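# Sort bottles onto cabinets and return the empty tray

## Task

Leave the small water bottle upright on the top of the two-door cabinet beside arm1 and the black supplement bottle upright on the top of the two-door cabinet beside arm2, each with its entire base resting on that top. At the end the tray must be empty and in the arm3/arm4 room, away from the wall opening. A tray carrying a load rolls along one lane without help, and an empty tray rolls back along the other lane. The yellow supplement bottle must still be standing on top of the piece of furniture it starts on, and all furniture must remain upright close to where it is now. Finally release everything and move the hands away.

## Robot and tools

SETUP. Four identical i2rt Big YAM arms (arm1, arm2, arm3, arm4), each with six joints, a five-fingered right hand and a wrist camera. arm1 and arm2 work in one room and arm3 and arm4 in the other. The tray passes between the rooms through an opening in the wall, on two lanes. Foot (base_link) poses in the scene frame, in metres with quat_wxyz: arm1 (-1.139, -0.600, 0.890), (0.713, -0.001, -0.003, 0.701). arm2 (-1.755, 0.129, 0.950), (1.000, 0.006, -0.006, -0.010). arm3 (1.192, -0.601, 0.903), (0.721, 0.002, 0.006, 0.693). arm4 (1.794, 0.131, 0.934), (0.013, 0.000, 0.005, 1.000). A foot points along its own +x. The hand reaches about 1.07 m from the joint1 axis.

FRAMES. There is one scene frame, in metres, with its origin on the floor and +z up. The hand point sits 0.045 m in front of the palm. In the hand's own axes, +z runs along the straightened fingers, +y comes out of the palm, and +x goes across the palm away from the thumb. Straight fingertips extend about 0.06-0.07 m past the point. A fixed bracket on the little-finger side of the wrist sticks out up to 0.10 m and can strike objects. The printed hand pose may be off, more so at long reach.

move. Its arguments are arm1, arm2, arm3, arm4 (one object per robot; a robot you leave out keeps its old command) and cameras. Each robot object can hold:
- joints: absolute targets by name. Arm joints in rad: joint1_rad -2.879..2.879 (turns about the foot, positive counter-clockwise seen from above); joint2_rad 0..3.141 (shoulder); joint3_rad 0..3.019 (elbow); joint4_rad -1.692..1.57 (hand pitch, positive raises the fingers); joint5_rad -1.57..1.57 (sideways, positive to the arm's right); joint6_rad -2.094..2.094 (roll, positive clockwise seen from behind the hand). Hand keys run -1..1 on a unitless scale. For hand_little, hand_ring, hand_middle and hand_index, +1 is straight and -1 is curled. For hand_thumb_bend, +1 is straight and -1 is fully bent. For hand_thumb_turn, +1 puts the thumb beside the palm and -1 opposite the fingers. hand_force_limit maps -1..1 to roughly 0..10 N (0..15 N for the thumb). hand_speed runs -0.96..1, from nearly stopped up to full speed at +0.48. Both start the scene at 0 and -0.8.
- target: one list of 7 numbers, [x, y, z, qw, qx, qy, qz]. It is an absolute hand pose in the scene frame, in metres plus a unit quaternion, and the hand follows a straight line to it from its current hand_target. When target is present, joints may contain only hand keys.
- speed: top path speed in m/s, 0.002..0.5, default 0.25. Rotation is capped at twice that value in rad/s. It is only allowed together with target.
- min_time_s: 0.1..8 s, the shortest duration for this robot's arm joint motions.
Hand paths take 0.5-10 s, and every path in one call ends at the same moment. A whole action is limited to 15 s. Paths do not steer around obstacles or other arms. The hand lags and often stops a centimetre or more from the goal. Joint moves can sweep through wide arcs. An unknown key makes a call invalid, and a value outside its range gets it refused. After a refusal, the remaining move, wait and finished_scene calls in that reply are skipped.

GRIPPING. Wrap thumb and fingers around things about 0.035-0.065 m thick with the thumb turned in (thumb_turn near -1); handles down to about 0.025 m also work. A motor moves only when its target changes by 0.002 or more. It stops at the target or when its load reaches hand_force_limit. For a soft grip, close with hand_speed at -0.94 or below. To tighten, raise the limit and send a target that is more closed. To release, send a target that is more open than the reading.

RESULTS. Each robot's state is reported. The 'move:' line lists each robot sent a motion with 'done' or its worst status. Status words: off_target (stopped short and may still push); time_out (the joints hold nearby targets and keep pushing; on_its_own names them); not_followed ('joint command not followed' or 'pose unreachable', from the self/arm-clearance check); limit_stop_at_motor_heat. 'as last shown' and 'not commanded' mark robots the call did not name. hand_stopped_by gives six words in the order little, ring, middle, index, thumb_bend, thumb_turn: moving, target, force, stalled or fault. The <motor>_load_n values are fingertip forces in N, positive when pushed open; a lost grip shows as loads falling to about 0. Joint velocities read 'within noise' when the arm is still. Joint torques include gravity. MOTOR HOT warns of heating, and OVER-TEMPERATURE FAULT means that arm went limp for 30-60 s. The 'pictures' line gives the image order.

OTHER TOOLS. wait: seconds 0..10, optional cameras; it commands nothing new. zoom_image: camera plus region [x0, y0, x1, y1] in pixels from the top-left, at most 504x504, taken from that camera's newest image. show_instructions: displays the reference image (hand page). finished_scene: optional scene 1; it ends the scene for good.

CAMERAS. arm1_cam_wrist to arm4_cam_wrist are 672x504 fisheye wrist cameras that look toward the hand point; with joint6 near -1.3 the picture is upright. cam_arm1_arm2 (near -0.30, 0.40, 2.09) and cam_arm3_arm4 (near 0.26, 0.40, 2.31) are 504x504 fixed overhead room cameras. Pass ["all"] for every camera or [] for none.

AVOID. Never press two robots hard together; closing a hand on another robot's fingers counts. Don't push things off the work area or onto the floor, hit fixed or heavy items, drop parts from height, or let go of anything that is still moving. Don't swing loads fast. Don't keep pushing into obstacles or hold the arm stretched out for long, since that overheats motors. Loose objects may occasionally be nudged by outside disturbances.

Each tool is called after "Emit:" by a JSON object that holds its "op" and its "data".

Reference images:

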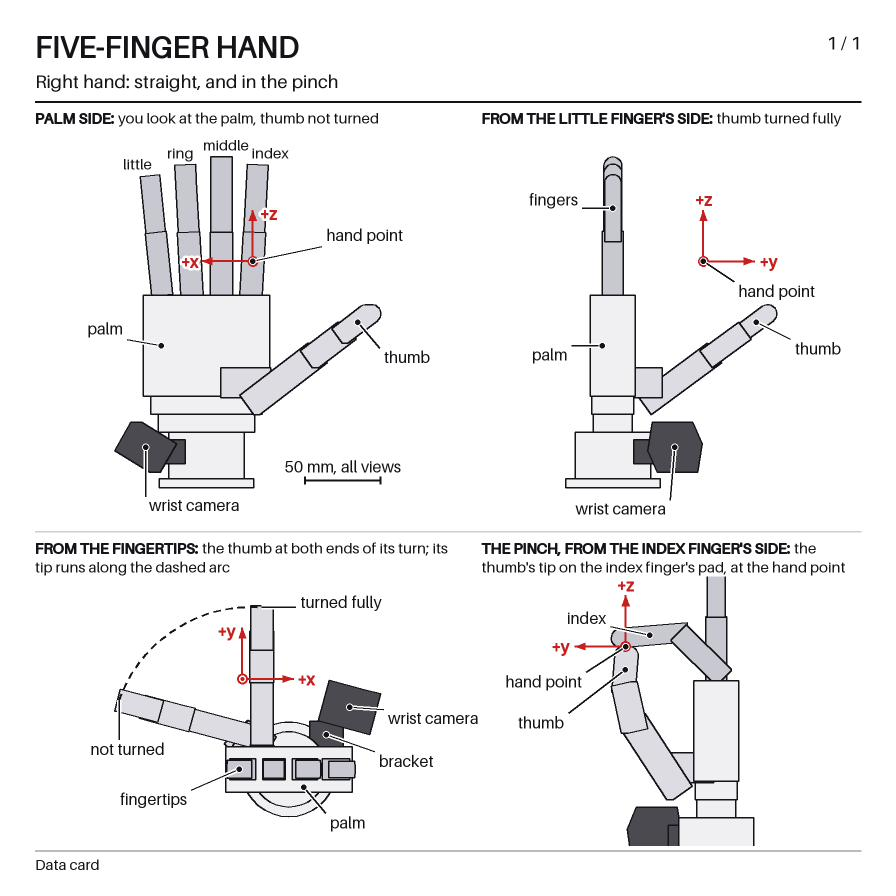

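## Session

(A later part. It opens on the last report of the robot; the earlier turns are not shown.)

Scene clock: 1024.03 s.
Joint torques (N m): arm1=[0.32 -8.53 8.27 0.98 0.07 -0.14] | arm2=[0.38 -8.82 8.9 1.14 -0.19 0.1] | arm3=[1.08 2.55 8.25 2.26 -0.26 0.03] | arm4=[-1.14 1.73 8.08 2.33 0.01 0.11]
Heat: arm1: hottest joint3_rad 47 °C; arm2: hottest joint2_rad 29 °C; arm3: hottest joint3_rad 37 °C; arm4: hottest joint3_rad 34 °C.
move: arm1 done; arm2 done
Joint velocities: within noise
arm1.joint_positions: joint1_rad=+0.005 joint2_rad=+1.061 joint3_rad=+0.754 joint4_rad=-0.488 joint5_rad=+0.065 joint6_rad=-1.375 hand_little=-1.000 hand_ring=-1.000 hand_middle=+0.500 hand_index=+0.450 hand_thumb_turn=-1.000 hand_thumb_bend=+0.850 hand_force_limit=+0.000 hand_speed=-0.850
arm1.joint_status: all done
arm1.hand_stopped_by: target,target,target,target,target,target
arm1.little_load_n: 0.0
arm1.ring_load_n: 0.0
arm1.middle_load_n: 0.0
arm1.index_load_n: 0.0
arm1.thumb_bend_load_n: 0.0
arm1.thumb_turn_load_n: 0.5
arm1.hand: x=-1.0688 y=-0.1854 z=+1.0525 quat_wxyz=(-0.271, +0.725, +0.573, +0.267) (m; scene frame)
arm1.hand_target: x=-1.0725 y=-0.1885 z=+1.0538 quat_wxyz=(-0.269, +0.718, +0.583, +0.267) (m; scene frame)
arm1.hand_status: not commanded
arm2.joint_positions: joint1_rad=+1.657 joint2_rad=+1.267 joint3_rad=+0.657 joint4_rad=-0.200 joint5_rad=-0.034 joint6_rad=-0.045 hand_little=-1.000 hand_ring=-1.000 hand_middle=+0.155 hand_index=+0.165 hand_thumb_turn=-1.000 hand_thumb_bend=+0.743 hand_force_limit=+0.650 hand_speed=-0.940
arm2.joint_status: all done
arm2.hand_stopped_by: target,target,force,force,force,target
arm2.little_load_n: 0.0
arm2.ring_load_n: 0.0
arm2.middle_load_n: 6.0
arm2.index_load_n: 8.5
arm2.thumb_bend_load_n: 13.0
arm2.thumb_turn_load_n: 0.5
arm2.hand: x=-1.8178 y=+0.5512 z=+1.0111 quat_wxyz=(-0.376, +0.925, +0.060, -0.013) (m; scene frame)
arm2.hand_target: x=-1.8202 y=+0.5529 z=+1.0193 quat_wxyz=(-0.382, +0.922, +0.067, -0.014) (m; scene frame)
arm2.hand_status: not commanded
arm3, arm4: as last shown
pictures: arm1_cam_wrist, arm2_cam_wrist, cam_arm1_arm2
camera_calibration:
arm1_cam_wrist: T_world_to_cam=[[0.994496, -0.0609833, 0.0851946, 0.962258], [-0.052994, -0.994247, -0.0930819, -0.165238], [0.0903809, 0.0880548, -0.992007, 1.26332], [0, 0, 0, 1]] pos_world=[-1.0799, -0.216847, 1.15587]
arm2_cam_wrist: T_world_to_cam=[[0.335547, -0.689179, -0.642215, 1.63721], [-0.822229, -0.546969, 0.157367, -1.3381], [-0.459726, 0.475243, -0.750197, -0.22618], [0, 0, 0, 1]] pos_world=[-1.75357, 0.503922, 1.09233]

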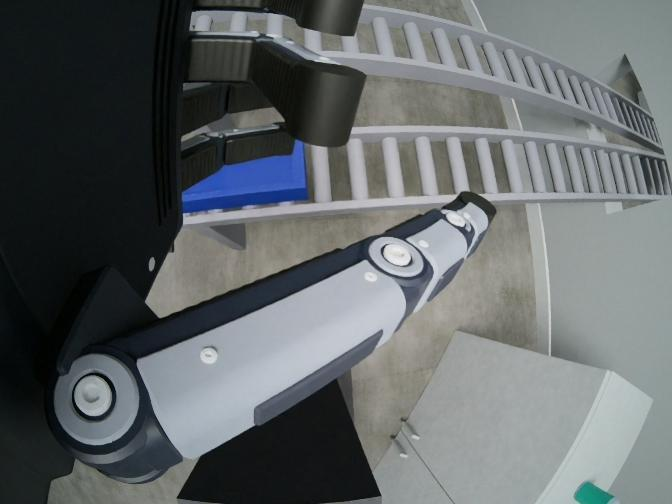

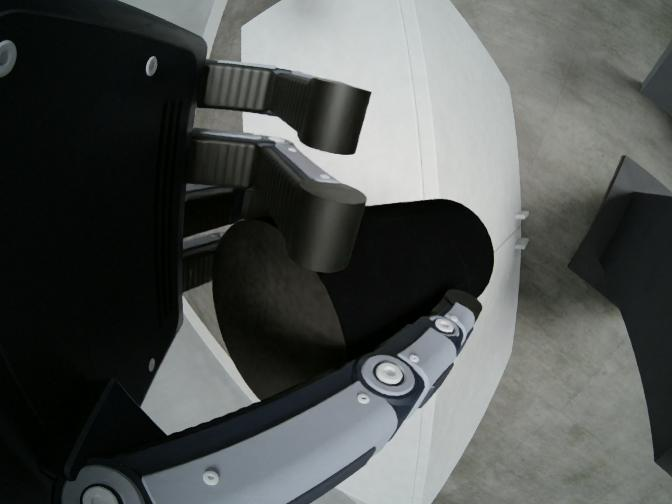

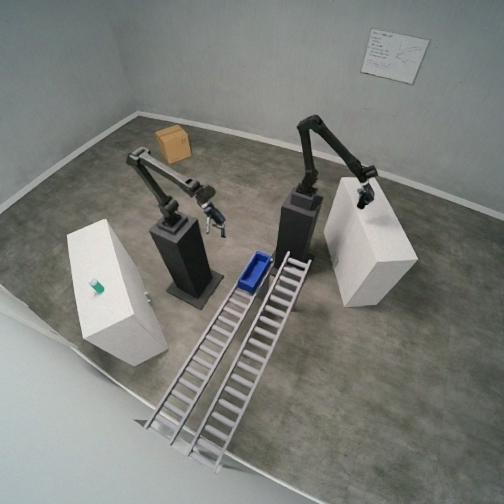

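Emit:
{"op": "move", "data": {"arm2": {"target": [-1.86, 0.768, 0.92, 0.382, -0.922, -0.067, 0.014], "speed": 0.12}, "cameras": ["arm2_cam_wrist", "cam_arm1_arm2"]}}

Emit:
{"op": "zoom_image", "data": {"camera": "cam_arm1_arm2", "region": [320, 150, 430, 290]}}

Scene clock: 1061.07 s.
Joint torques (N m): arm1=[0.26 -8.47 8.27 1.01 0.08 -0.14] | arm2=[0.56 -17.61 11.03 2.11 -0.07 0.3] | arm3=[1.26 2.67 8.31 2.3 -0.26 0.02] | arm4=[-1.14 1.67 8.05 2.35 0.01 0.11]
Heat: arm1: hottest joint3_rad 44 °C; arm2: hottest joint3_rad 32 °C; arm3: hottest joint3_rad 37 °C; arm4: hottest joint3_rad 35 °C.
move: arm2 off_target
Joint velocities: within noise
arm1, arm3, arm4: as last shown
arm1.thumb_turn_load_n: 0.0
arm2.joint_positions: joint1_rad=+1.703 joint2_rad=+1.931 joint3_rad=+1.136 joint4_rad=-0.061 joint5_rad=-0.003 joint6_rad=-0.035 hand_little=-1.000 hand_ring=-1.000 hand_middle=+0.155 hand_index=+0.165 hand_thumb_turn=-1.000 hand_thumb_bend=+0.743 hand_force_limit=+0.650 hand_speed=-0.940
arm2.joint_status: not commanded
arm2.hand_stopped_by: target,target,force,force,force,target
arm2.little_load_n: 0.0
arm2.ring_load_n: 0.0
arm2.middle_load_n: 6.0
arm2.index_load_n: 8.5
arm2.thumb_bend_load_n: 13.0
arm2.thumb_turn_load_n: 0.5
arm2.hand: x=-1.8517 y=+0.7383 z=+0.9008 quat_wxyz=(-0.354, +0.932, +0.072, -0.009) (m; scene frame)
arm2.hand_target: x=-1.8613 y=+0.7647 z=+0.9194 quat_wxyz=(-0.382, +0.922, +0.068, -0.014) (m; scene frame)
arm2.hand_status: off_target (0.036 m and 3.5 deg from the pose sent, 0.239 m and 1.1 deg at the start)
arm4.little_load_n: -0.5
pictures: arm2_cam_wrist, cam_arm1_arm2
camera_calibration:
arm2_cam_wrist: T_world_to_cam=[[0.359445, -0.711372, -0.603945, 1.73285], [-0.816272, -0.553323, 0.165931, -1.23838], [-0.452215, 0.433341, -0.779562, -0.342242], [0, 0, 0, 1]] pos_world=[-1.78849, 0.695784, 0.985232]

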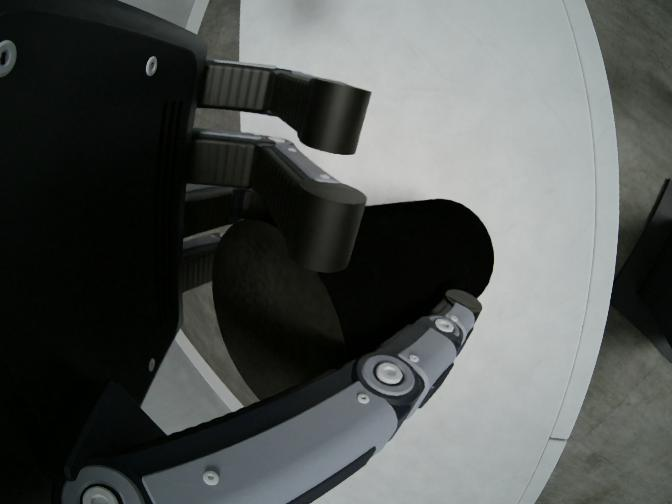

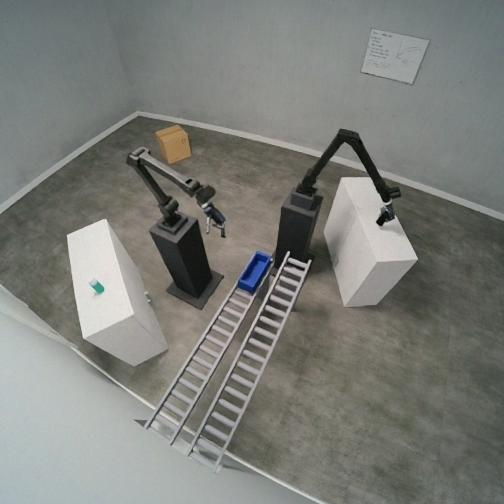

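Scaled by 3.600 from the camera's 504x504 image, which has a finer 720x720 frame.

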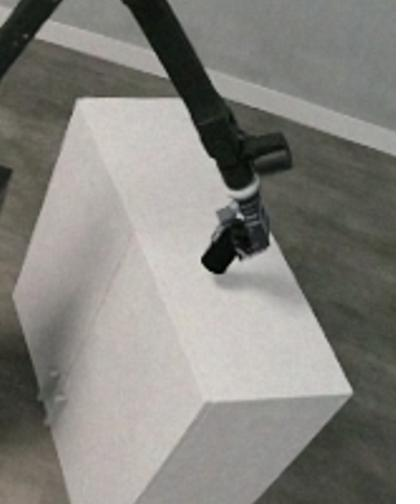

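Emit:
{"op": "move", "data": {"arm2": {"target": [-1.862, 0.765, 0.888, 0.4141, -0.9089, -0.0451, 0.0205], "speed": 0.06}, "cameras": ["arm2_cam_wrist"]}}

Scene clock: 1077.83 s.
Joint torques (N m): arm1=[0.26 -8.41 8.25 0.99 0.08 -0.14] | arm2=[0.62 -18.26 7.34 2.51 -0.06 0.32] | arm3=[1.38 2.84 8.28 2.32 -0.25 0.06] | arm4=[-1.14 1.85 8.05 2.4 0.01 0.1]
Heat: arm1: hottest joint3_rad 43 °C; arm2: hottest joint3_rad 32 °C; arm3: hottest joint3_rad 37 °C; arm4: hottest joint3_rad 35 °C.
move: arm2 off_target
Joint velocities: within noise
arm1, arm3, arm4: as last shown
arm1.middle_load_n: 0.5
arm2.joint_positions: joint1_rad=+1.703 joint2_rad=+1.988 joint3_rad=+1.106 joint4_rad=+0.125 joint5_rad=+0.007 joint6_rad=+0.011 hand_little=-1.000 hand_ring=-1.000 hand_middle=+0.155 hand_index=+0.165 hand_thumb_turn=-1.000 hand_thumb_bend=+0.743 hand_force_limit=+0.650 hand_speed=-0.940
arm2.joint_status: not commanded
arm2.hand_stopped_by: target,target,force,force,force,target
arm2.little_load_n: 0.0
arm2.ring_load_n: 0.0
arm2.middle_load_n: 6.0
arm2.index_load_n: 8.5
arm2.thumb_bend_load_n: 13.0
arm2.thumb_turn_load_n: 0.0
arm2.hand: x=-1.8543 y=+0.7570 z=+0.8822 quat_wxyz=(-0.400, +0.915, +0.047, -0.015) (m; scene frame)
arm2.hand_target: x=-1.8620 y=+0.7651 z=+0.8878 quat_wxyz=(-0.414, +0.909, +0.044, -0.020) (m; scene frame)
arm2.hand_status: off_target (0.012 m and 1.8 deg from the pose sent, 0.031 m and 8.1 deg at the start)
arm3.index_load_n: 0.5
arm4.little_load_n: 0.0
arm4.middle_load_n: -0.5
pictures: arm2_cam_wrist
camera_calibration:
arm2_cam_wrist: T_world_to_cam=[[0.309721, -0.661985, -0.682531, 1.67558], [-0.832032, -0.536131, 0.14243, -1.24845], [-0.460213, 0.523774, -0.716844, -0.504578], [0, 0, 0, 1]] pos_world=[-1.78993, 0.704162, 0.959751]

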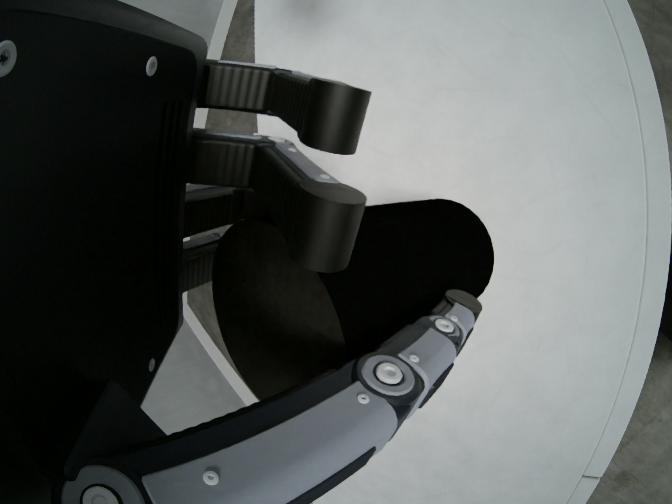

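Emit:
{"op": "move", "data": {"arm2": {"target": [-1.862, 0.765, 0.868, 0.3982, -0.9159, -0.0455, 0.0198], "speed": 0.05}, "cameras": ["arm2_cam_wrist"]}}

Scene clock: 1086.73 s.
Joint torques (N m): arm1=[0.32 -8.47 8.25 0.99 0.07 -0.14] | arm2=[0.62 -18.55 8.68 1.95 -0.16 0.3] | arm3=[1.2 2.67 8.28 2.32 -0.23 0.03] | arm4=[-1.08 1.61 8.1 2.35 0.01 0.11]
Heat: arm1: hottest joint3_rad 42 °C; arm2: hottest joint3_rad 32 °C; arm3: hottest joint3_rad 37 °C; arm4: hottest joint3_rad 35 °C.
move: arm2 off_target
Joint velocities: within noise
arm1, arm3, arm4: as last shown
arm1.middle_load_n: 0.0
arm1.thumb_turn_load_n: 0.5
arm2.joint_positions: joint1_rad=+1.703 joint2_rad=+2.029 joint3_rad=+1.106 joint4_rad=+0.125 joint5_rad=+0.007 joint6_rad=+0.011 hand_little=-1.000 hand_ring=-1.000 hand_middle=+0.155 hand_index=+0.165 hand_thumb_turn=-1.000 hand_thumb_bend=+0.743 hand_force_limit=+0.650 hand_speed=-0.940
arm2.joint_status: not commanded
arm2.hand_stopped_by: target,target,force,force,force,target
arm2.little_load_n: 0.0
arm2.ring_load_n: 0.5
arm2.middle_load_n: 6.5
arm2.index_load_n: 8.0
arm2.thumb_bend_load_n: 13.0
arm2.thumb_turn_load_n: 0.5
arm2.hand: x=-1.8530 y=+0.7484 z=+0.8569 quat_wxyz=(-0.381, +0.923, +0.048, -0.014) (m; scene frame)
arm2.hand_target: x=-1.8619 y=+0.7642 z=+0.8685 quat_wxyz=(-0.398, +0.916, +0.046, -0.020) (m; scene frame)
arm2.hand_status: off_target (0.022 m and 2.2 deg from the pose sent, 0.018 m and 0.6 deg at the start)
arm3.index_load_n: 0.0
arm4.middle_load_n: 0.0
arm4.thumb_bend_load_n: 0.5
pictures: arm2_cam_wrist
camera_calibration:
arm2_cam_wrist: T_world_to_cam=[[0.31245, -0.689711, -0.653202, 1.65287], [-0.833061, -0.529387, 0.160493, -1.27082], [-0.45649, 0.494012, -0.739979, -0.468599], [0, 0, 0, 1]] pos_world=[-1.78902, 0.698737, 0.936861]

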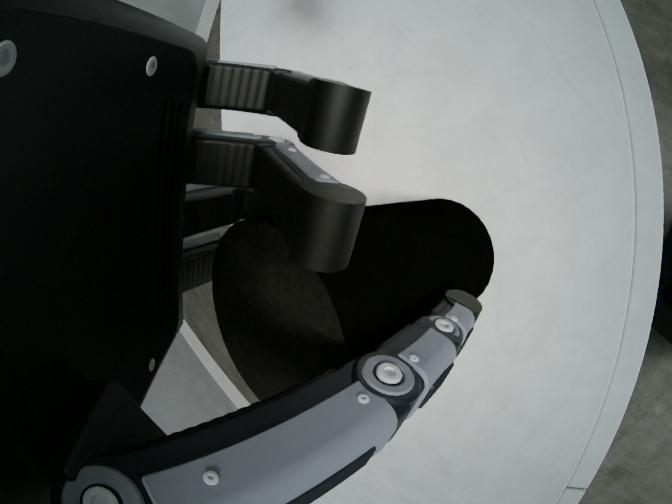

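Emit:
{"op": "move", "data": {"arm2": {"target": [-1.862, 0.765, 0.852, 0.3982, -0.9159, -0.0455, 0.0198], "speed": 0.05}, "cameras": ["arm2_cam_wrist", "cam_arm1_arm2"]}}

Emit:
{"op": "zoom_image", "data": {"camera": "cam_arm1_arm2", "region": [350, 180, 430, 260]}}

Scene clock: 1094.83 s.
Joint torques (N m): arm1=[0.32 -8.59 8.27 1.02 0.07 -0.14] | arm2=[0.62 -16.91 8.57 2.3 -0.13 0.29] | arm3=[1.08 2.67 8.28 2.32 -0.25 0.04] | arm4=[-1.14 1.79 8.03 2.37 0.01 0.11]
Heat: arm1: hottest joint3_rad 42 °C; arm2: hottest joint3_rad 33 °C; arm3: hottest joint3_rad 37 °C; arm4: hottest joint3_rad 35 °C.
move: arm2 off_target
Joint velocities: within noise
arm1, arm3, arm4: as last shown
arm2.joint_positions: joint1_rad=+1.703 joint2_rad=+2.044 joint3_rad=+1.106 joint4_rad=+0.151 joint5_rad=+0.006 joint6_rad=+0.013 hand_little=-1.000 hand_ring=-1.000 hand_middle=+0.155 hand_index=+0.165 hand_thumb_turn=-1.000 hand_thumb_bend=+0.743 hand_force_limit=+0.650 hand_speed=-0.940
arm2.joint_status: not commanded
arm2.hand_stopped_by: target,target,force,force,force,target
arm2.little_load_n: -0.5
arm2.ring_load_n: 0.0
arm2.middle_load_n: 5.0
arm2.index_load_n: 8.0
arm2.thumb_bend_load_n: 13.0
arm2.thumb_turn_load_n: 0.0
arm2.hand: x=-1.8536 y=+0.7509 z=+0.8515 quat_wxyz=(-0.386, +0.921, +0.047, -0.015) (m; scene frame)
arm2.hand_target: x=-1.8620 y=+0.7645 z=+0.8523 quat_wxyz=(-0.398, +0.916, +0.046, -0.020) (m; scene frame)
arm2.hand_status: off_target (0.016 m and 1.6 deg from the pose sent, 0.020 m and 2.2 deg at the start)
arm3.index_load_n: -0.5
arm4.thumb_bend_load_n: 0.0
pictures: arm2_cam_wrist, cam_arm1_arm2
camera_calibration:
arm2_cam_wrist: T_world_to_cam=[[0.310327, -0.682766, -0.661459, 1.64922], [-0.832426, -0.5312, 0.157775, -1.26434], [-0.45909, 0.501654, -0.733198, -0.490439], [0, 0, 0, 1]] pos_world=[-1.78943, 0.700444, 0.930784]

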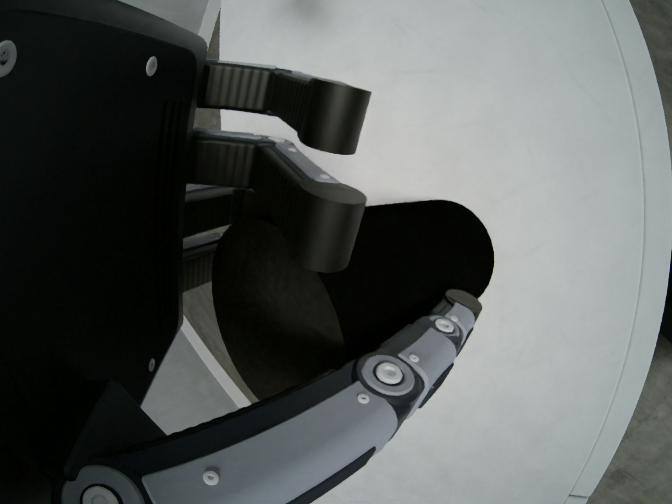

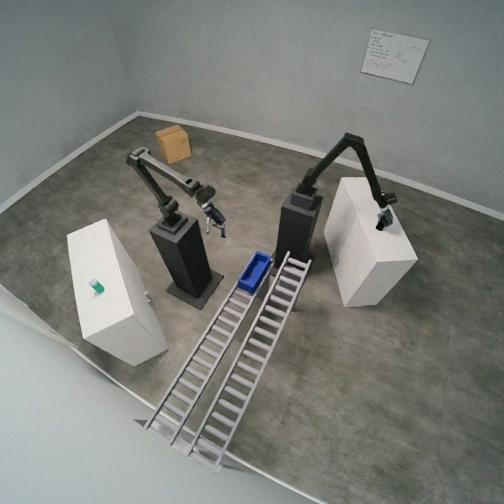

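Scaled by 6.300 from the camera's 504x504 image, which has a finer 720x720 frame.

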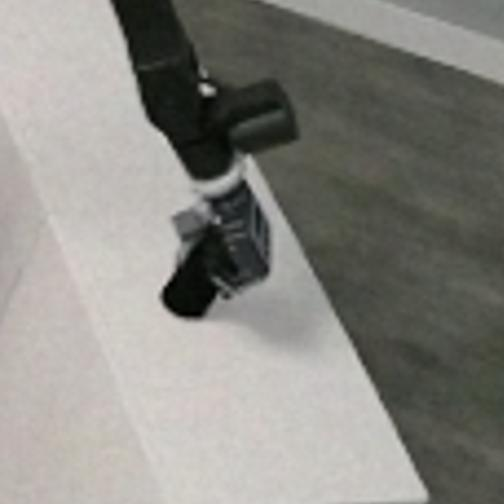

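Emit:
{"op": "move", "data": {"arm2": {"joints": {"hand_speed": -0.85, "hand_thumb_bend": 0.95, "hand_index": 0.42, "hand_middle": 0.42}}, "cameras": ["arm2_cam_wrist"]}}

Emit:
{"op": "move", "data": {"arm2": {"target": [-1.862, 0.765, 0.98, 0.3982, -0.9159, -0.0455, 0.0198], "speed": 0.1}, "cameras": ["arm2_cam_wrist", "cam_arm1_arm2"]}}

Scene clock: 1111.20 s.
Joint torques (N m): arm1=[0.32 -8.47 8.28 0.99 0.08 -0.14] | arm2=[0.62 -17.14 8.54 2.26 -0.14 0.28] | arm3=[0.73 2.78 8.25 2.3 -0.24 0.03] | arm4=[-1.08 1.85 8.09 2.39 0.01 0.11]
Heat: arm1: hottest joint3_rad 41 °C; arm2: hottest joint3_rad 33 °C; arm3: hottest joint3_rad 37 °C; arm4: hottest joint3_rad 35 °C.
move: arm2 done
Joint velocities: within noise
arm1, arm3, arm4: as last shown
arm1.index_load_n: 0.5
arm1.thumb_turn_load_n: 0.0
arm2.joint_positions: joint1_rad=+1.703 joint2_rad=+2.047 joint3_rad=+1.106 joint4_rad=+0.152 joint5_rad=-0.005 joint6_rad=+0.014 hand_little=-1.000 hand_ring=-1.000 hand_middle=+0.420 hand_index=+0.420 hand_thumb_turn=-1.000 hand_thumb_bend=+0.950 hand_force_limit=+0.650 hand_speed=-0.850
arm2.joint_status: all done
arm2.hand_stopped_by: target,target,target,target,target,target
arm2.little_load_n: 0.0
arm2.ring_load_n: 0.0
arm2.middle_load_n: 0.0
arm2.index_load_n: 0.0
arm2.thumb_bend_load_n: 0.0
arm2.thumb_turn_load_n: 0.0
arm2.hand: x=-1.8557 y=+0.7502 z=+0.8501 quat_wxyz=(-0.385, +0.921, +0.049, -0.020) (m; scene frame)
arm2.hand_target: x=-1.8641 y=+0.7640 z=+0.8522 quat_wxyz=(-0.398, +0.916, +0.048, -0.025) (m; scene frame)
arm2.hand_status: not commanded
arm3.index_load_n: 0.0
arm3.thumb_bend_load_n: 0.5
arm4.index_load_n: -0.5
pictures: arm2_cam_wrist
camera_calibration:
arm2_cam_wrist: T_world_to_cam=[[0.309254, -0.682473, -0.662263, 1.6469], [-0.82759, -0.536195, 0.166102, -1.26054], [-0.468462, 0.496714, -0.730628, -0.507884], [0, 0, 0, 1]] pos_world=[-1.79044, 0.70034, 0.928982]

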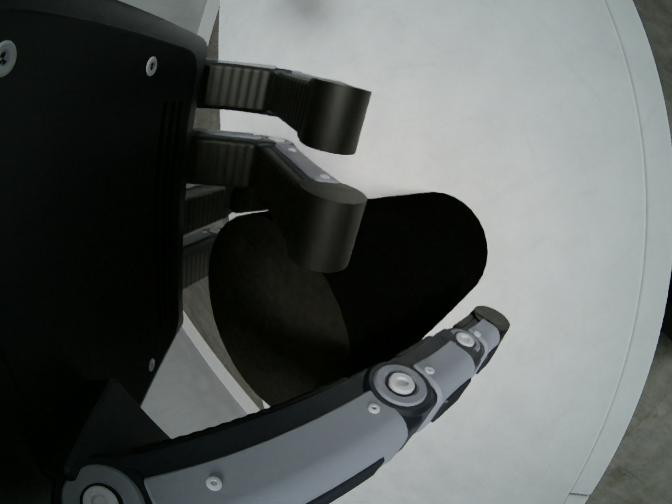

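Scene clock: 1113.23 s.
Joint torques (N m): arm1=[0.32 -8.47 8.25 1.01 0.07 -0.14] | arm2=[0.38 -18.61 11.08 1.03 -0.04 0.25] | arm3=[1.03 2.78 8.23 2.29 -0.25 0.02] | arm4=[-1.14 1.79 8.06 2.33 0.02 0.11]
Heat: arm1: hottest joint3_rad 41 °C; arm2: hottest joint3_rad 33 °C; arm3: hottest joint3_rad 37 °C; arm4: hottest joint3_rad 35 °C.
move: arm2 off_target
Joint velocities: within noise
arm1, arm3, arm4: as last shown
arm1.index_load_n: 0.0
arm2.joint_positions: joint1_rad=+1.703 joint2_rad=+1.839 joint3_rad=+1.154 joint4_rad=-0.111 joint5_rad=+0.001 joint6_rad=+0.014 hand_little=-1.000 hand_ring=-1.000 hand_middle=+0.420 hand_index=+0.420 hand_thumb_turn=-1.000 hand_thumb_bend=+0.950 hand_force_limit=+0.650 hand_speed=-0.850
arm2.joint_status: not commanded
arm2.hand_stopped_by: target,target,target,target,target,target
arm2.little_load_n: 0.0
arm2.ring_load_n: 0.0
arm2.middle_load_n: 0.0
arm2.index_load_n: 0.0
arm2.thumb_bend_load_n: 0.0
arm2.thumb_turn_load_n: 0.0
arm2.hand: x=-1.8559 y=+0.7500 z=+0.9578 quat_wxyz=(-0.382, +0.923, +0.047, -0.017) (m; scene frame)
arm2.hand_target: x=-1.8624 y=+0.7658 z=+0.9802 quat_wxyz=(-0.399, +0.916, +0.046, -0.020) (m; scene frame)
arm2.hand_status: off_target (0.027 m and 2.1 deg from the pose sent, 0.131 m and 1.7 deg at the start)
arm3.thumb_bend_load_n: 0.0
arm4.index_load_n: 0.0
pictures: arm2_cam_wrist, cam_arm1_arm2
camera_calibration:
arm2_cam_wrist: T_world_to_cam=[[0.309595, -0.688512, -0.655821, 1.71717], [-0.830815, -0.531335, 0.165616, -1.2879], [-0.46249, 0.493592, -0.736526, -0.410157], [0, 0, 0, 1]] pos_world=[-1.79133, 0.700437, 1.03736]

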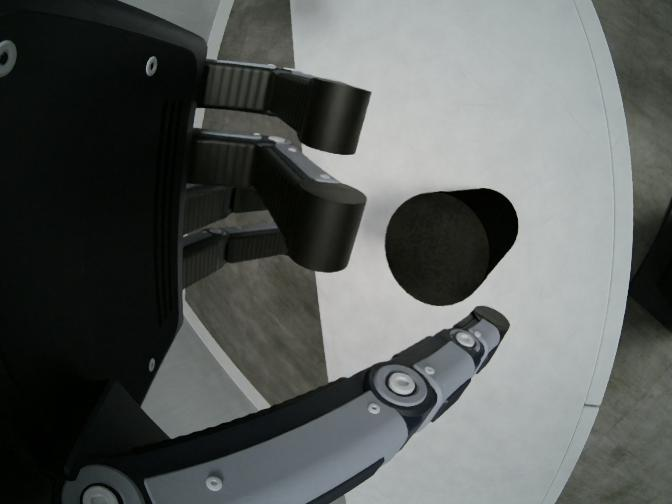

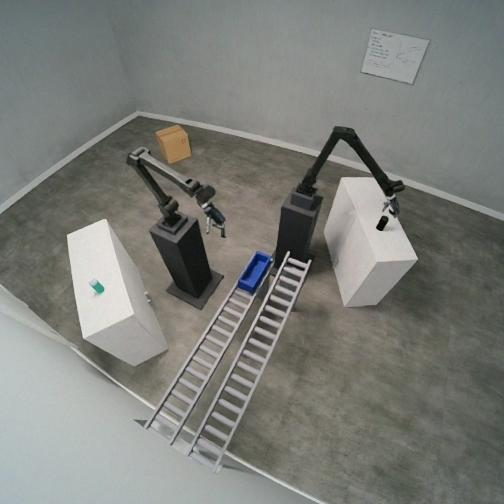

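Emit:
{"op": "move", "data": {"arm1": {"target": [-1.137, -0.10, 0.85, 0.6087, -0.7932, 0, 0], "speed": 0.2, "joints": {"hand_speed": -0.2, "hand_little": 1, "hand_ring": 1, "hand_index": 0.3, "hand_middle": 0.3, "hand_thumb_bend": 0.5}}, "arm2": {"joints": {"joint2_rad": 1.15, "joint3_rad": 0.75, "joint4_rad": -0.4, "hand_little": 1, "hand_ring": 1, "hand_index": 0.3, "hand_middle": 0.3, "hand_thumb_bend": 0.5, "hand_speed": -0.2, "hand_force_limit": 0.4}, "min_time_s": 3}, "cameras": ["arm1_cam_wrist"]}}

Emit:
{"op": "move", "data": {"arm2": {"joints": {"joint1_rad": -0.2}, "min_time_s": 4}, "cameras": ["arm1_cam_wrist", "arm2_cam_wrist", "cam_arm1_arm2"]}}

Scene clock: 1273.17 s.
Joint torques (N m): arm1=[-0.32 -11.75 2.48 2.91 0.12 0.18] | arm2=[0.5 -7.65 9.1 1.03 -0.05 0.25] | arm3=[1.03 2.61 8.24 2.22 -0.24 0.03] | arm4=[-1.03 1.79 8.05 2.35 0.02 0.11]
Heat: arm1: hottest joint3_rad 39 °C; arm2: hottest joint3_rad 36 °C; arm3: hottest joint3_rad 38 °C; arm4: hottest joint3_rad 35 °C.
move: arm1 done; arm2 done
Joint velocities: within noise
arm1.joint_positions: joint1_rad=-0.084 joint2_rad=+1.887 joint3_rad=+0.455 joint4_rad=+1.153 joint5_rad=-0.093 joint6_rad=-0.048 hand_little=+1.000 hand_ring=+1.000 hand_middle=+0.300 hand_index=+0.300 hand_thumb_turn=-1.000 hand_thumb_bend=+0.500 hand_force_limit=+0.000 hand_speed=-0.200
arm1.joint_status: all done
arm1.hand_stopped_by: target,target,target,target,target,target
arm1.little_load_n: 0.0
arm1.ring_load_n: 0.0
arm1.middle_load_n: 0.0
arm1.index_load_n: 0.0
arm1.thumb_bend_load_n: 0.0
arm1.thumb_turn_load_n: 0.0
arm1.hand: x=-1.1339 y=-0.1027 z=+0.8508 quat_wxyz=(-0.604, +0.797, +0.008, +0.010) (m; scene frame)
arm1.hand_target: x=-1.1351 y=-0.1020 z=+0.8515 quat_wxyz=(-0.609, +0.793, +0.002, +0.007) (m; scene frame)
arm1.hand_status: done (0.004 m and 1.6 deg from the pose sent, 0.230 m and 84.4 deg at the start)
arm2.joint_positions: joint1_rad=+1.703 joint2_rad=+1.161 joint3_rad=+0.749 joint4_rad=-0.387 joint5_rad=+0.003 joint6_rad=+0.019 hand_little=+1.000 hand_ring=+1.000 hand_middle=+0.300 hand_index=+0.300 hand_thumb_turn=-1.000 hand_thumb_bend=+0.500 hand_force_limit=+0.400 hand_speed=-0.200
arm2.joint_status: all done
arm2.hand_stopped_by: target,target,target,target,target,target
arm2.little_load_n: 0.0
arm2.ring_load_n: 0.0
arm2.middle_load_n: 0.0
arm2.index_load_n: 0.0
arm2.thumb_bend_load_n: 0.0
arm2.thumb_turn_load_n: 0.0
arm2.hand: x=-1.8349 y=+0.5491 z=+1.0715 quat_wxyz=(-0.380, +0.924, +0.045, -0.017) (m; scene frame)
arm2.hand_target: x=-1.8375 y=+0.5460 z=+1.0738 quat_wxyz=(-0.379, +0.924, +0.044, -0.019) (m; scene frame)
arm2.hand_status: not commanded
arm3.joint_positions: joint1_rad=+0.530 joint2_rad=+0.585 joint3_rad=+1.322 joint4_rad=-1.404 joint5_rad=-0.254 joint6_rad=-1.366 hand_little=+1.000 hand_ring=+1.000 hand_middle=+1.000 hand_index=+1.000 hand_thumb_turn=+1.000 hand_thumb_bend=+1.000 hand_force_limit=+0.000 hand_speed=-0.800
arm3.joint_status: not commanded
arm3.hand_stopped_by: target,target,target,target,target,target
arm3.little_load_n: 0.0
arm3.ring_load_n: 0.0
arm3.middle_load_n: -0.5
arm3.index_load_n: 0.0
arm3.thumb_bend_load_n: 0.0
arm3.thumb_turn_load_n: 0.0
arm3.hand: x=+1.0980 y=-0.4055 z=+1.3519 quat_wxyz=(-0.443, +0.493, +0.745, +0.075) (m; scene frame)
arm3.hand_target: x=+1.0985 y=-0.4061 z=+1.3612 quat_wxyz=(-0.452, +0.489, +0.742, +0.080) (m; scene frame)
arm3.hand_status: not commanded
arm4.joint_positions: joint1_rad=-0.283 joint2_rad=+0.629 joint3_rad=+1.504 joint4_rad=-1.246 joint5_rad=-0.094 joint6_rad=-1.109 hand_little=+1.000 hand_ring=+1.000 hand_middle=+1.000 hand_index=+1.000 hand_thumb_turn=+1.000 hand_thumb_bend=+1.000 hand_force_limit=+0.000 hand_speed=-0.800
arm4.joint_status: not commanded
arm4.hand_stopped_by: target,target,target,target,target,target
arm4.little_load_n: 0.5
arm4.ring_load_n: 0.0
arm4.middle_load_n: 0.0
arm4.index_load_n: 0.0
arm4.thumb_bend_load_n: 0.0
arm4.thumb_turn_load_n: 0.0
arm4.hand: x=+1.5788 y=+0.2289 z=+1.4853 quat_wxyz=(-0.558, +0.288, +0.773, -0.086) (m; scene frame)
arm4.hand_target: x=+1.5808 y=+0.2284 z=+1.4978 quat_wxyz=(-0.570, +0.285, +0.766, -0.086) (m; scene frame)
arm4.hand_status: not commanded
pictures: arm1_cam_wrist
camera_calibration:
arm1_cam_wrist: T_world_to_cam=[[0.240363, -0.289193, -0.926603, 1.03158], [-0.758324, -0.651843, 0.0067294, -0.95483], [-0.605946, 0.701048, -0.375981, -0.188907], [0, 0, 0, 1]] pos_world=[-1.08649, -0.191642, 0.891266]

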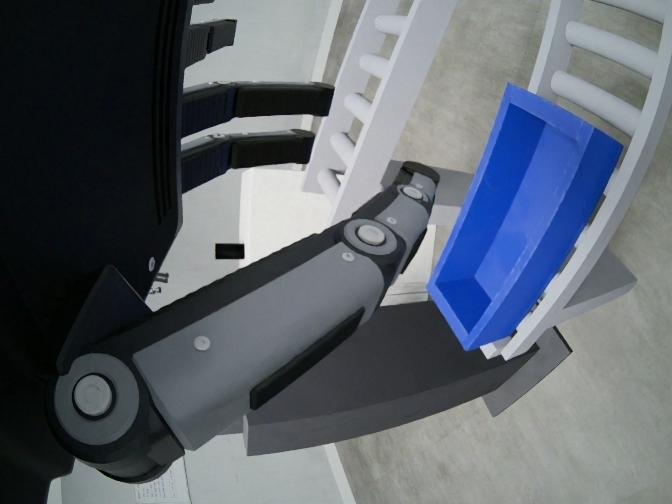

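Scene clock: 1277.60 s.
Joint torques (N m): arm1=[-0.26 -11.75 2.5 2.89 0.12 0.17] | arm2=[-0.5 -7.65 9.1 1.02 -0.11 0.25] | arm3=[0.97 2.84 8.34 2.28 -0.25 0.04] | arm4=[-1.14 1.61 8.05 2.35 0.01 0.1]
Heat: arm1: hottest joint3_rad 39 °C; arm2: hottest joint3_rad 36 °C; arm3: hottest joint3_rad 38 °C; arm4: hottest joint3_rad 35 °C.
move: arm2 done
Joint velocities: within noise
arm1, arm3, arm4: as last shown
arm1.index_load_n: -0.5
arm1.hand_target: x=-1.1351 y=-0.1020 z=+0.8515 quat_wxyz=(-0.609, +0.793, +0.003, +0.007) (m; scene frame)
arm2.joint_positions: joint1_rad=-0.206 joint2_rad=+1.161 joint3_rad=+0.749 joint4_rad=-0.387 joint5_rad=+0.015 joint6_rad=+0.019 hand_little=+1.000 hand_ring=+1.000 hand_middle=+0.300 hand_index=+0.300 hand_thumb_turn=-1.000 hand_thumb_bend=+0.500 hand_force_limit=+0.400 hand_speed=-0.200
arm2.joint_status: all done
arm2.hand_stopped_by: target,target,target,target,target,target
arm2.little_load_n: 0.0
arm2.ring_load_n: 0.0
arm2.middle_load_n: 0.0
arm2.index_load_n: 0.0
arm2.thumb_bend_load_n: 0.0
arm2.thumb_turn_load_n: 0.0
arm2.hand: x=-1.3329 y=+0.0593 z=+1.0720 quat_wxyz=(-0.239, +0.564, -0.732, +0.296) (m; scene frame)
arm2.hand_target: x=-1.3359 y=+0.0573 z=+1.0744 quat_wxyz=(-0.238, +0.559, -0.737, +0.295) (m; scene frame)
arm2.hand_status: not commanded
arm3.middle_load_n: 0.0
arm4.little_load_n: 0.0
pictures: arm1_cam_wrist, arm2_cam_wrist, cam_arm1_arm2
camera_calibration:
arm1_cam_wrist: T_world_to_cam=[[0.240363, -0.289193, -0.926603, 1.03158], [-0.758324, -0.651843, 0.0067294, -0.95483], [-0.605946, 0.701048, -0.375981, -0.188907], [0, 0, 0, 1]] pos_world=[-1.08649, -0.191642, 0.891266]
arm2_cam_wrist: T_world_to_cam=[[-0.751801, -0.0394924, -0.658206, -0.296137], [-0.21277, 0.959339, 0.185464, -0.525162], [0.624119, 0.279479, -0.729635, 1.71042], [0, 0, 0, 1]] pos_world=[-1.40188, 0.0140881, 1.15046]

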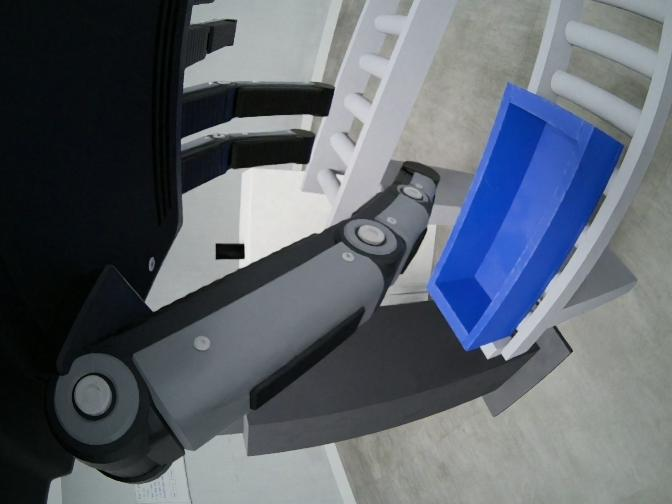

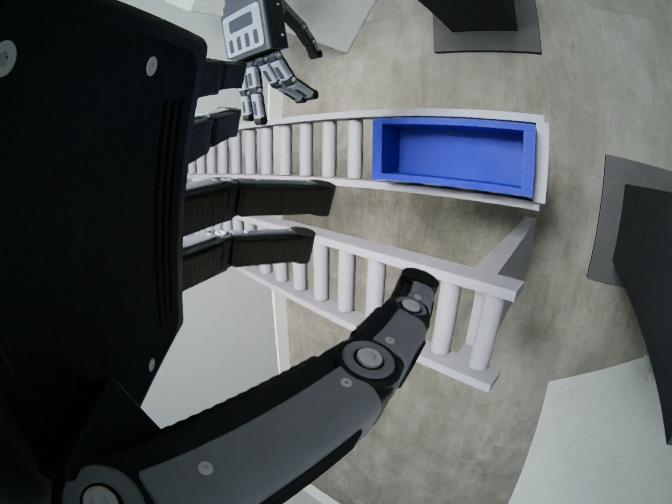

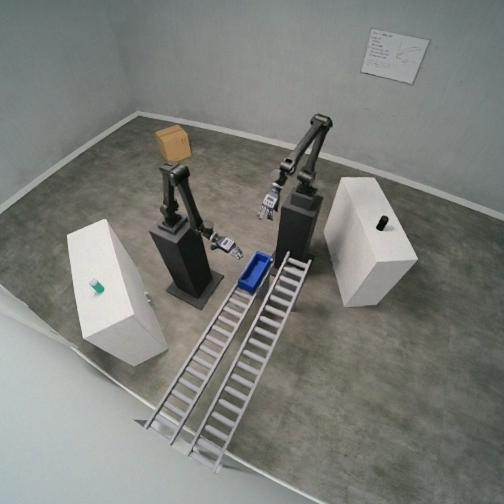

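Emit:
{"op": "zoom_image", "data": {"camera": "arm2_cam_wrist", "region": [180, 60, 580, 420]}}

Emit:
{"op": "zoom_image", "data": {"camera": "arm1_cam_wrist", "region": [300, 0, 672, 380]}}

Scaled by 1.260 from the camera's 672x504 image, which has a finer 960x720 frame.

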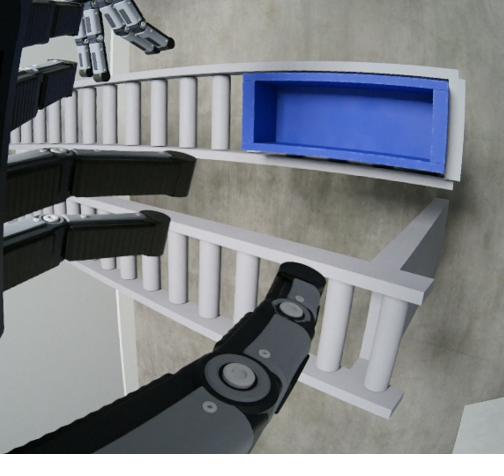

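Scaled by 1.326 from the camera's 672x504 image, which has a finer 960x720 frame.

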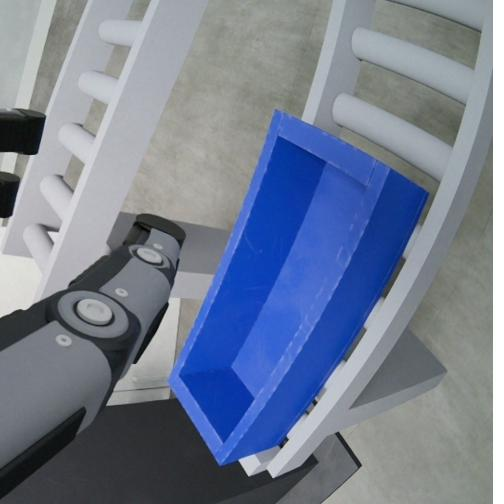

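Emit:
{"op": "move", "data": {"arm2": {"target": [-1.3465, 0.01, 0.73, 0.445, -0.5495, 0.5495, -0.445], "speed": 0.18, "joints": {"hand_thumb_bend": 0.4}}, "cameras": ["arm1_cam_wrist", "arm2_cam_wrist"]}}

Scene clock: 1381.93 s.
Joint torques (N m): arm1=[-0.32 -11.75 2.48 2.92 0.12 0.17] | arm2=[-0.62 -12.16 -0.96 2.52 -0.45 0.07] | arm3=[1.08 2.55 8.28 2.21 -0.25 0.02] | arm4=[-1.14 1.85 8.06 2.35 0.02 0.11]
Heat: arm1: hottest joint3_rad 33 °C; arm2: hottest joint3_rad 33 °C; arm3: hottest joint3_rad 38 °C; arm4: hottest joint3_rad 36 °C.
move: arm2 off_target
Joint velocities: within noise
arm1, arm3, arm4: as last shown
arm1.index_load_n: 0.0
arm2.joint_positions: joint1_rad=-0.552 joint2_rad=+2.552 joint3_rad=+0.591 joint4_rad=+1.555 joint5_rad=-0.592 joint6_rad=-0.199 hand_little=+1.000 hand_ring=+1.000 hand_middle=+0.300 hand_index=+0.300 hand_thumb_turn=-1.000 hand_thumb_bend=+0.400 hand_force_limit=+0.400 hand_speed=-0.200
arm2.joint_status: all done
arm2.hand_stopped_by: target,target,target,target,target,target
arm2.little_load_n: 0.0
arm2.ring_load_n: 0.0
arm2.middle_load_n: 0.0
arm2.index_load_n: 0.0
arm2.thumb_bend_load_n: 0.0
arm2.thumb_turn_load_n: 0.0
arm2.hand: x=-1.3407 y=+0.0131 z=+0.7360 quat_wxyz=(-0.436, +0.578, -0.569, +0.390) (m; scene frame)
arm2.hand_target: x=-1.3410 y=+0.0085 z=+0.7351 quat_wxyz=(-0.434, +0.578, -0.563, +0.399) (m; scene frame)
arm2.hand_status: off_target (0.009 m and 7.5 deg from the pose sent, 0.346 m and 36.0 deg at the start; a joint's target at an end of its range on 29 of 83 steps)
pictures: arm1_cam_wrist, arm2_cam_wrist
camera_calibration:
arm1_cam_wrist: T_world_to_cam=[[0.240363, -0.289193, -0.926603, 1.03158], [-0.758324, -0.651843, 0.0067294, -0.95483], [-0.605946, 0.701048, -0.375981, -0.188907], [0, 0, 0, 1]] pos_world=[-1.08649, -0.191642, 0.891266]
arm2_cam_wrist: T_world_to_cam=[[-0.335739, -0.210688, -0.91809, 0.226362], [-0.515986, 0.856561, -0.00787574, -0.683059], [0.788059, 0.471077, -0.396293, 1.45489], [0, 0, 0, 1]] pos_world=[-1.42299, -0.0525934, 0.779006]

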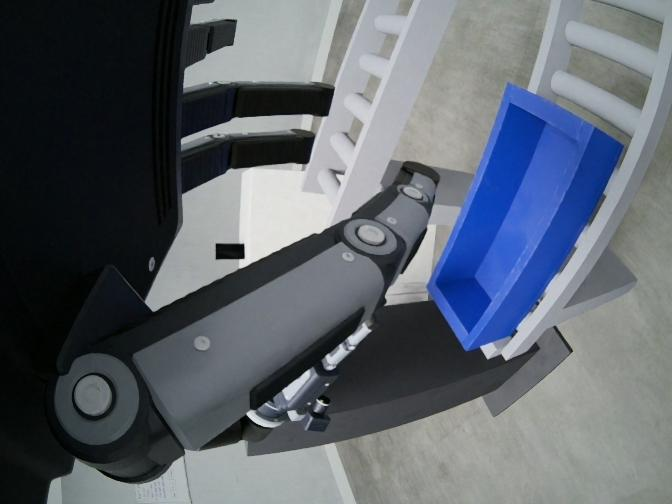

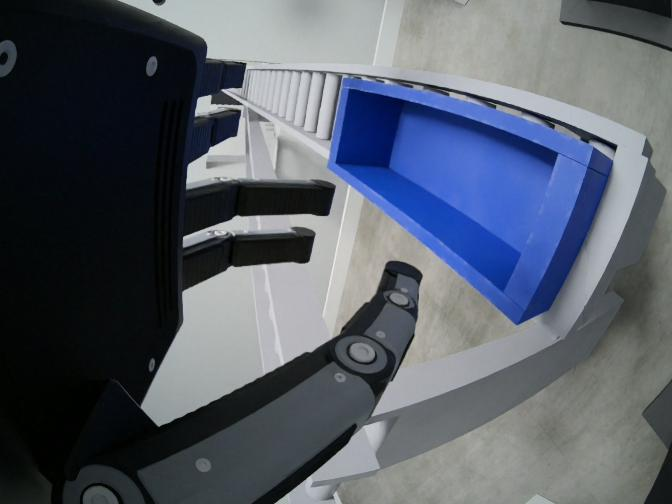

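Emit:
{"op": "move", "data": {"arm2": {"target": [-1.3465, 0.012, 0.70, 0.318, -0.5738, 0.66, -0.3659], "speed": 0.12}, "cameras": ["arm1_cam_wrist", "arm2_cam_wrist"]}}

Emit:
{"op": "zoom_image", "data": {"camera": "arm2_cam_wrist", "region": [300, 60, 672, 400]}}

Scene clock: 1414.40 s.
Joint torques (N m): arm1=[-0.26 -11.75 2.45 2.93 0.11 0.17] | arm2=[1.03 -14.86 -1.33 1.21 -0.15 0.27] | arm3=[1.08 2.55 8.24 2.3 -0.25 0.04] | arm4=[-1.08 1.73 8.08 2.35 0.01 0.12]
Heat: arm1: hottest joint3_rad 32 °C; arm2: hottest joint3_rad 30 °C; arm3: hottest joint3_rad 38 °C; arm4: hottest joint3_rad 36 °C.
move: arm2 done
Joint velocities: within noise
arm1, arm3, arm4: as last shown
arm1.middle_load_n: 0.5
arm2.joint_positions: joint1_rad=-0.432 joint2_rad=+2.514 joint3_rad=+0.591 joint4_rad=+1.334 joint5_rad=-0.250 joint6_rad=-0.202 hand_little=+1.000 hand_ring=+1.000 hand_middle=+0.300 hand_index=+0.300 hand_thumb_turn=-1.000 hand_thumb_bend=+0.400 hand_force_limit=+0.400 hand_speed=-0.200
arm2.joint_status: not commanded
arm2.hand_stopped_by: target,target,target,target,target,target
arm2.little_load_n: 0.0
arm2.ring_load_n: -0.5
arm2.middle_load_n: 0.0
arm2.index_load_n: 0.0
arm2.thumb_bend_load_n: 0.0
arm2.thumb_turn_load_n: 0.0
arm2.hand: x=-1.3501 y=+0.0093 z=+0.6953 quat_wxyz=(-0.313, +0.579, -0.655, +0.371) (m; scene frame)
arm2.hand_target: x=-1.3473 y=+0.0119 z=+0.6996 quat_wxyz=(-0.315, +0.578, -0.657, +0.368) (m; scene frame)
arm2.hand_status: done (0.007 m and 1.1 deg from the pose sent, 0.036 m and 17.3 deg at the start)
pictures: arm1_cam_wrist, arm2_cam_wrist
camera_calibration:
arm1_cam_wrist: T_world_to_cam=[[0.240363, -0.289193, -0.926603, 1.03158], [-0.758324, -0.651843, 0.0067294, -0.95483], [-0.605946, 0.701048, -0.375981, -0.188907], [0, 0, 0, 1]] pos_world=[-1.08649, -0.191642, 0.891266]
arm2_cam_wrist: T_world_to_cam=[[-0.577336, -0.175551, -0.797411, -0.225356], [-0.349961, 0.935564, 0.0474107, -0.499986], [0.737706, 0.306435, -0.601571, 1.52429], [0, 0, 0, 1]] pos_world=[-1.42956, -0.0388863, 0.760969]

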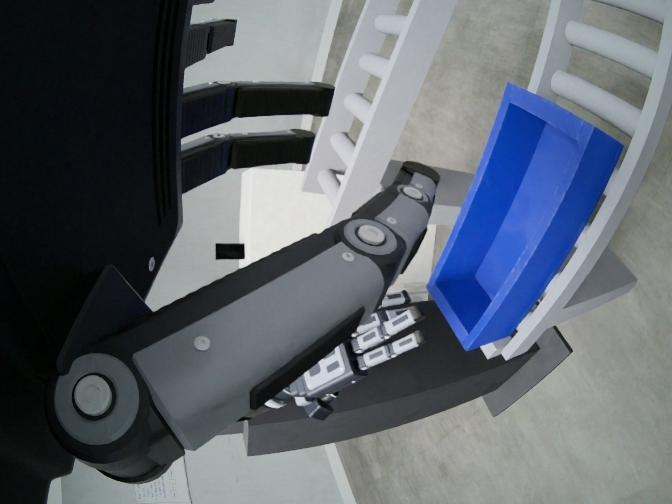

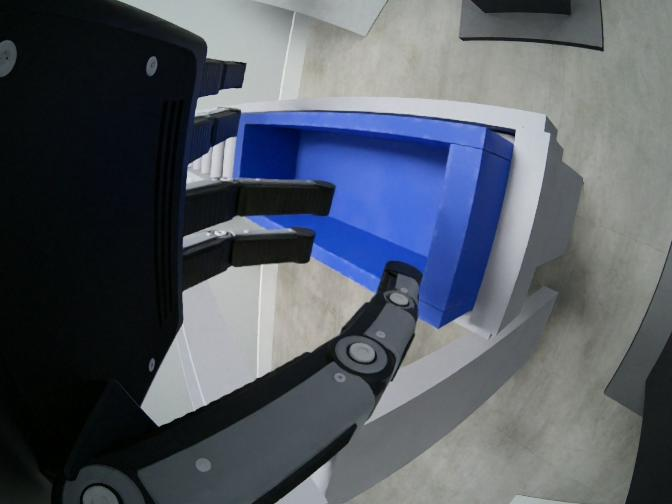

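Scaled by 1.355 from the camera's 672x504 image, which has a finer 960x720 frame.

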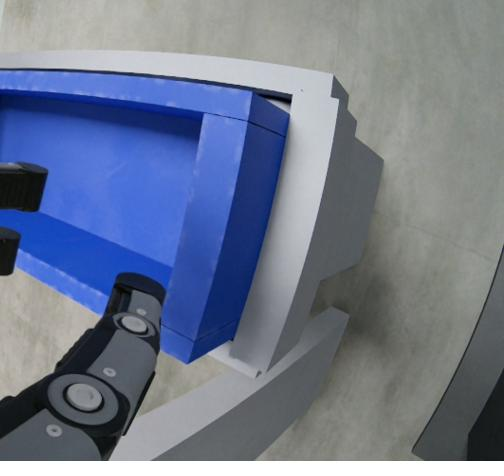

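Emit:
{"op": "move", "data": {"arm2": {"target": [-1.334, 0.013, 0.615, 0.318, -0.5738, 0.66, -0.3659], "speed": 0.08}, "cameras": ["arm2_cam_wrist"]}}

Emit:
{"op": "zoom_image", "data": {"camera": "arm2_cam_wrist", "region": [250, 100, 560, 400]}}

Scene clock: 1451.47 s.
Joint torques (N m): arm1=[-0.26 -11.81 2.5 2.91 0.12 0.18] | arm2=[1.14 -13.22 -1.03 2.48 -0.14 0.28] | arm3=[0.97 2.73 8.25 2.29 -0.24 0.04] | arm4=[-1.08 1.67 8.09 2.37 0.01 0.11]
Heat: arm1: hottest joint3_rad 32 °C; arm2: hottest joint2_rad 30 °C; arm3: hottest joint3_rad 38 °C; arm4: hottest joint3_rad 36 °C.
move: arm2 done
Joint velocities: within noise
arm1, arm3, arm4: as last shown
arm1.middle_load_n: 0.0
arm2.joint_positions: joint1_rad=-0.420 joint2_rad=+2.742 joint3_rad=+0.780 joint4_rad=+1.363 joint5_rad=-0.240 joint6_rad=-0.183 hand_little=+1.000 hand_ring=+1.000 hand_middle=+0.300 hand_index=+0.300 hand_thumb_turn=-1.000 hand_thumb_bend=+0.400 hand_force_limit=+0.400 hand_speed=-0.200
arm2.joint_status: not commanded
arm2.hand_stopped_by: target,target,target,target,target,target
arm2.little_load_n: 0.0
arm2.ring_load_n: -0.5
arm2.middle_load_n: 0.0
arm2.index_load_n: 0.0
arm2.thumb_bend_load_n: 0.0
arm2.thumb_turn_load_n: 0.0
arm2.hand: x=-1.3361 y=+0.0088 z=+0.6163 quat_wxyz=(-0.313, +0.577, -0.661, +0.364) (m; scene frame)
arm2.hand_target: x=-1.3346 y=+0.0128 z=+0.6150 quat_wxyz=(-0.318, +0.574, -0.660, +0.366) (m; scene frame)
arm2.hand_status: done (0.005 m and 0.7 deg from the pose sent, 0.082 m and 1.1 deg at the start)
arm3.little_load_n: 0.5
pictures: arm2_cam_wrist
camera_calibration:
arm2_cam_wrist: T_world_to_cam=[[-0.586338, -0.160236, -0.79406, -0.294615], [-0.343465, 0.936945, 0.0645469, -0.492827], [0.733648, 0.310578, -0.604402, 1.46289], [0, 0, 0, 1]] pos_world=[-1.41526, -0.0397984, 0.682044]

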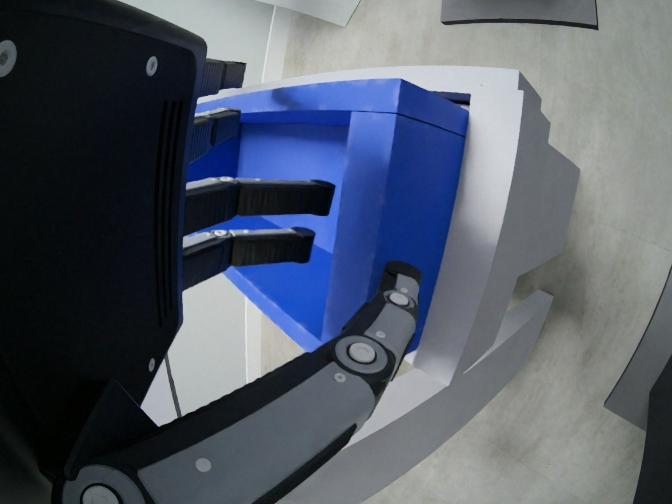

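Scaled by 1.626 from the camera's 672x504 image, which has a finer 960x720 frame.

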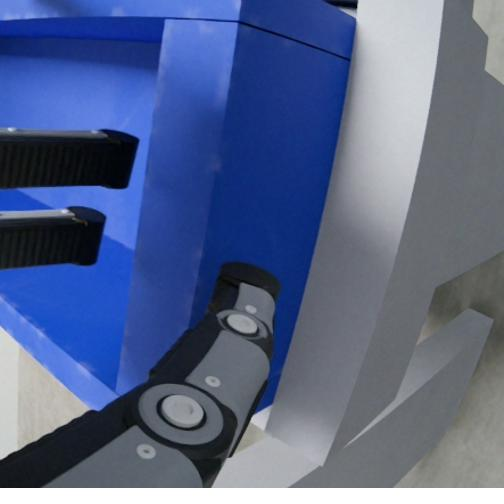

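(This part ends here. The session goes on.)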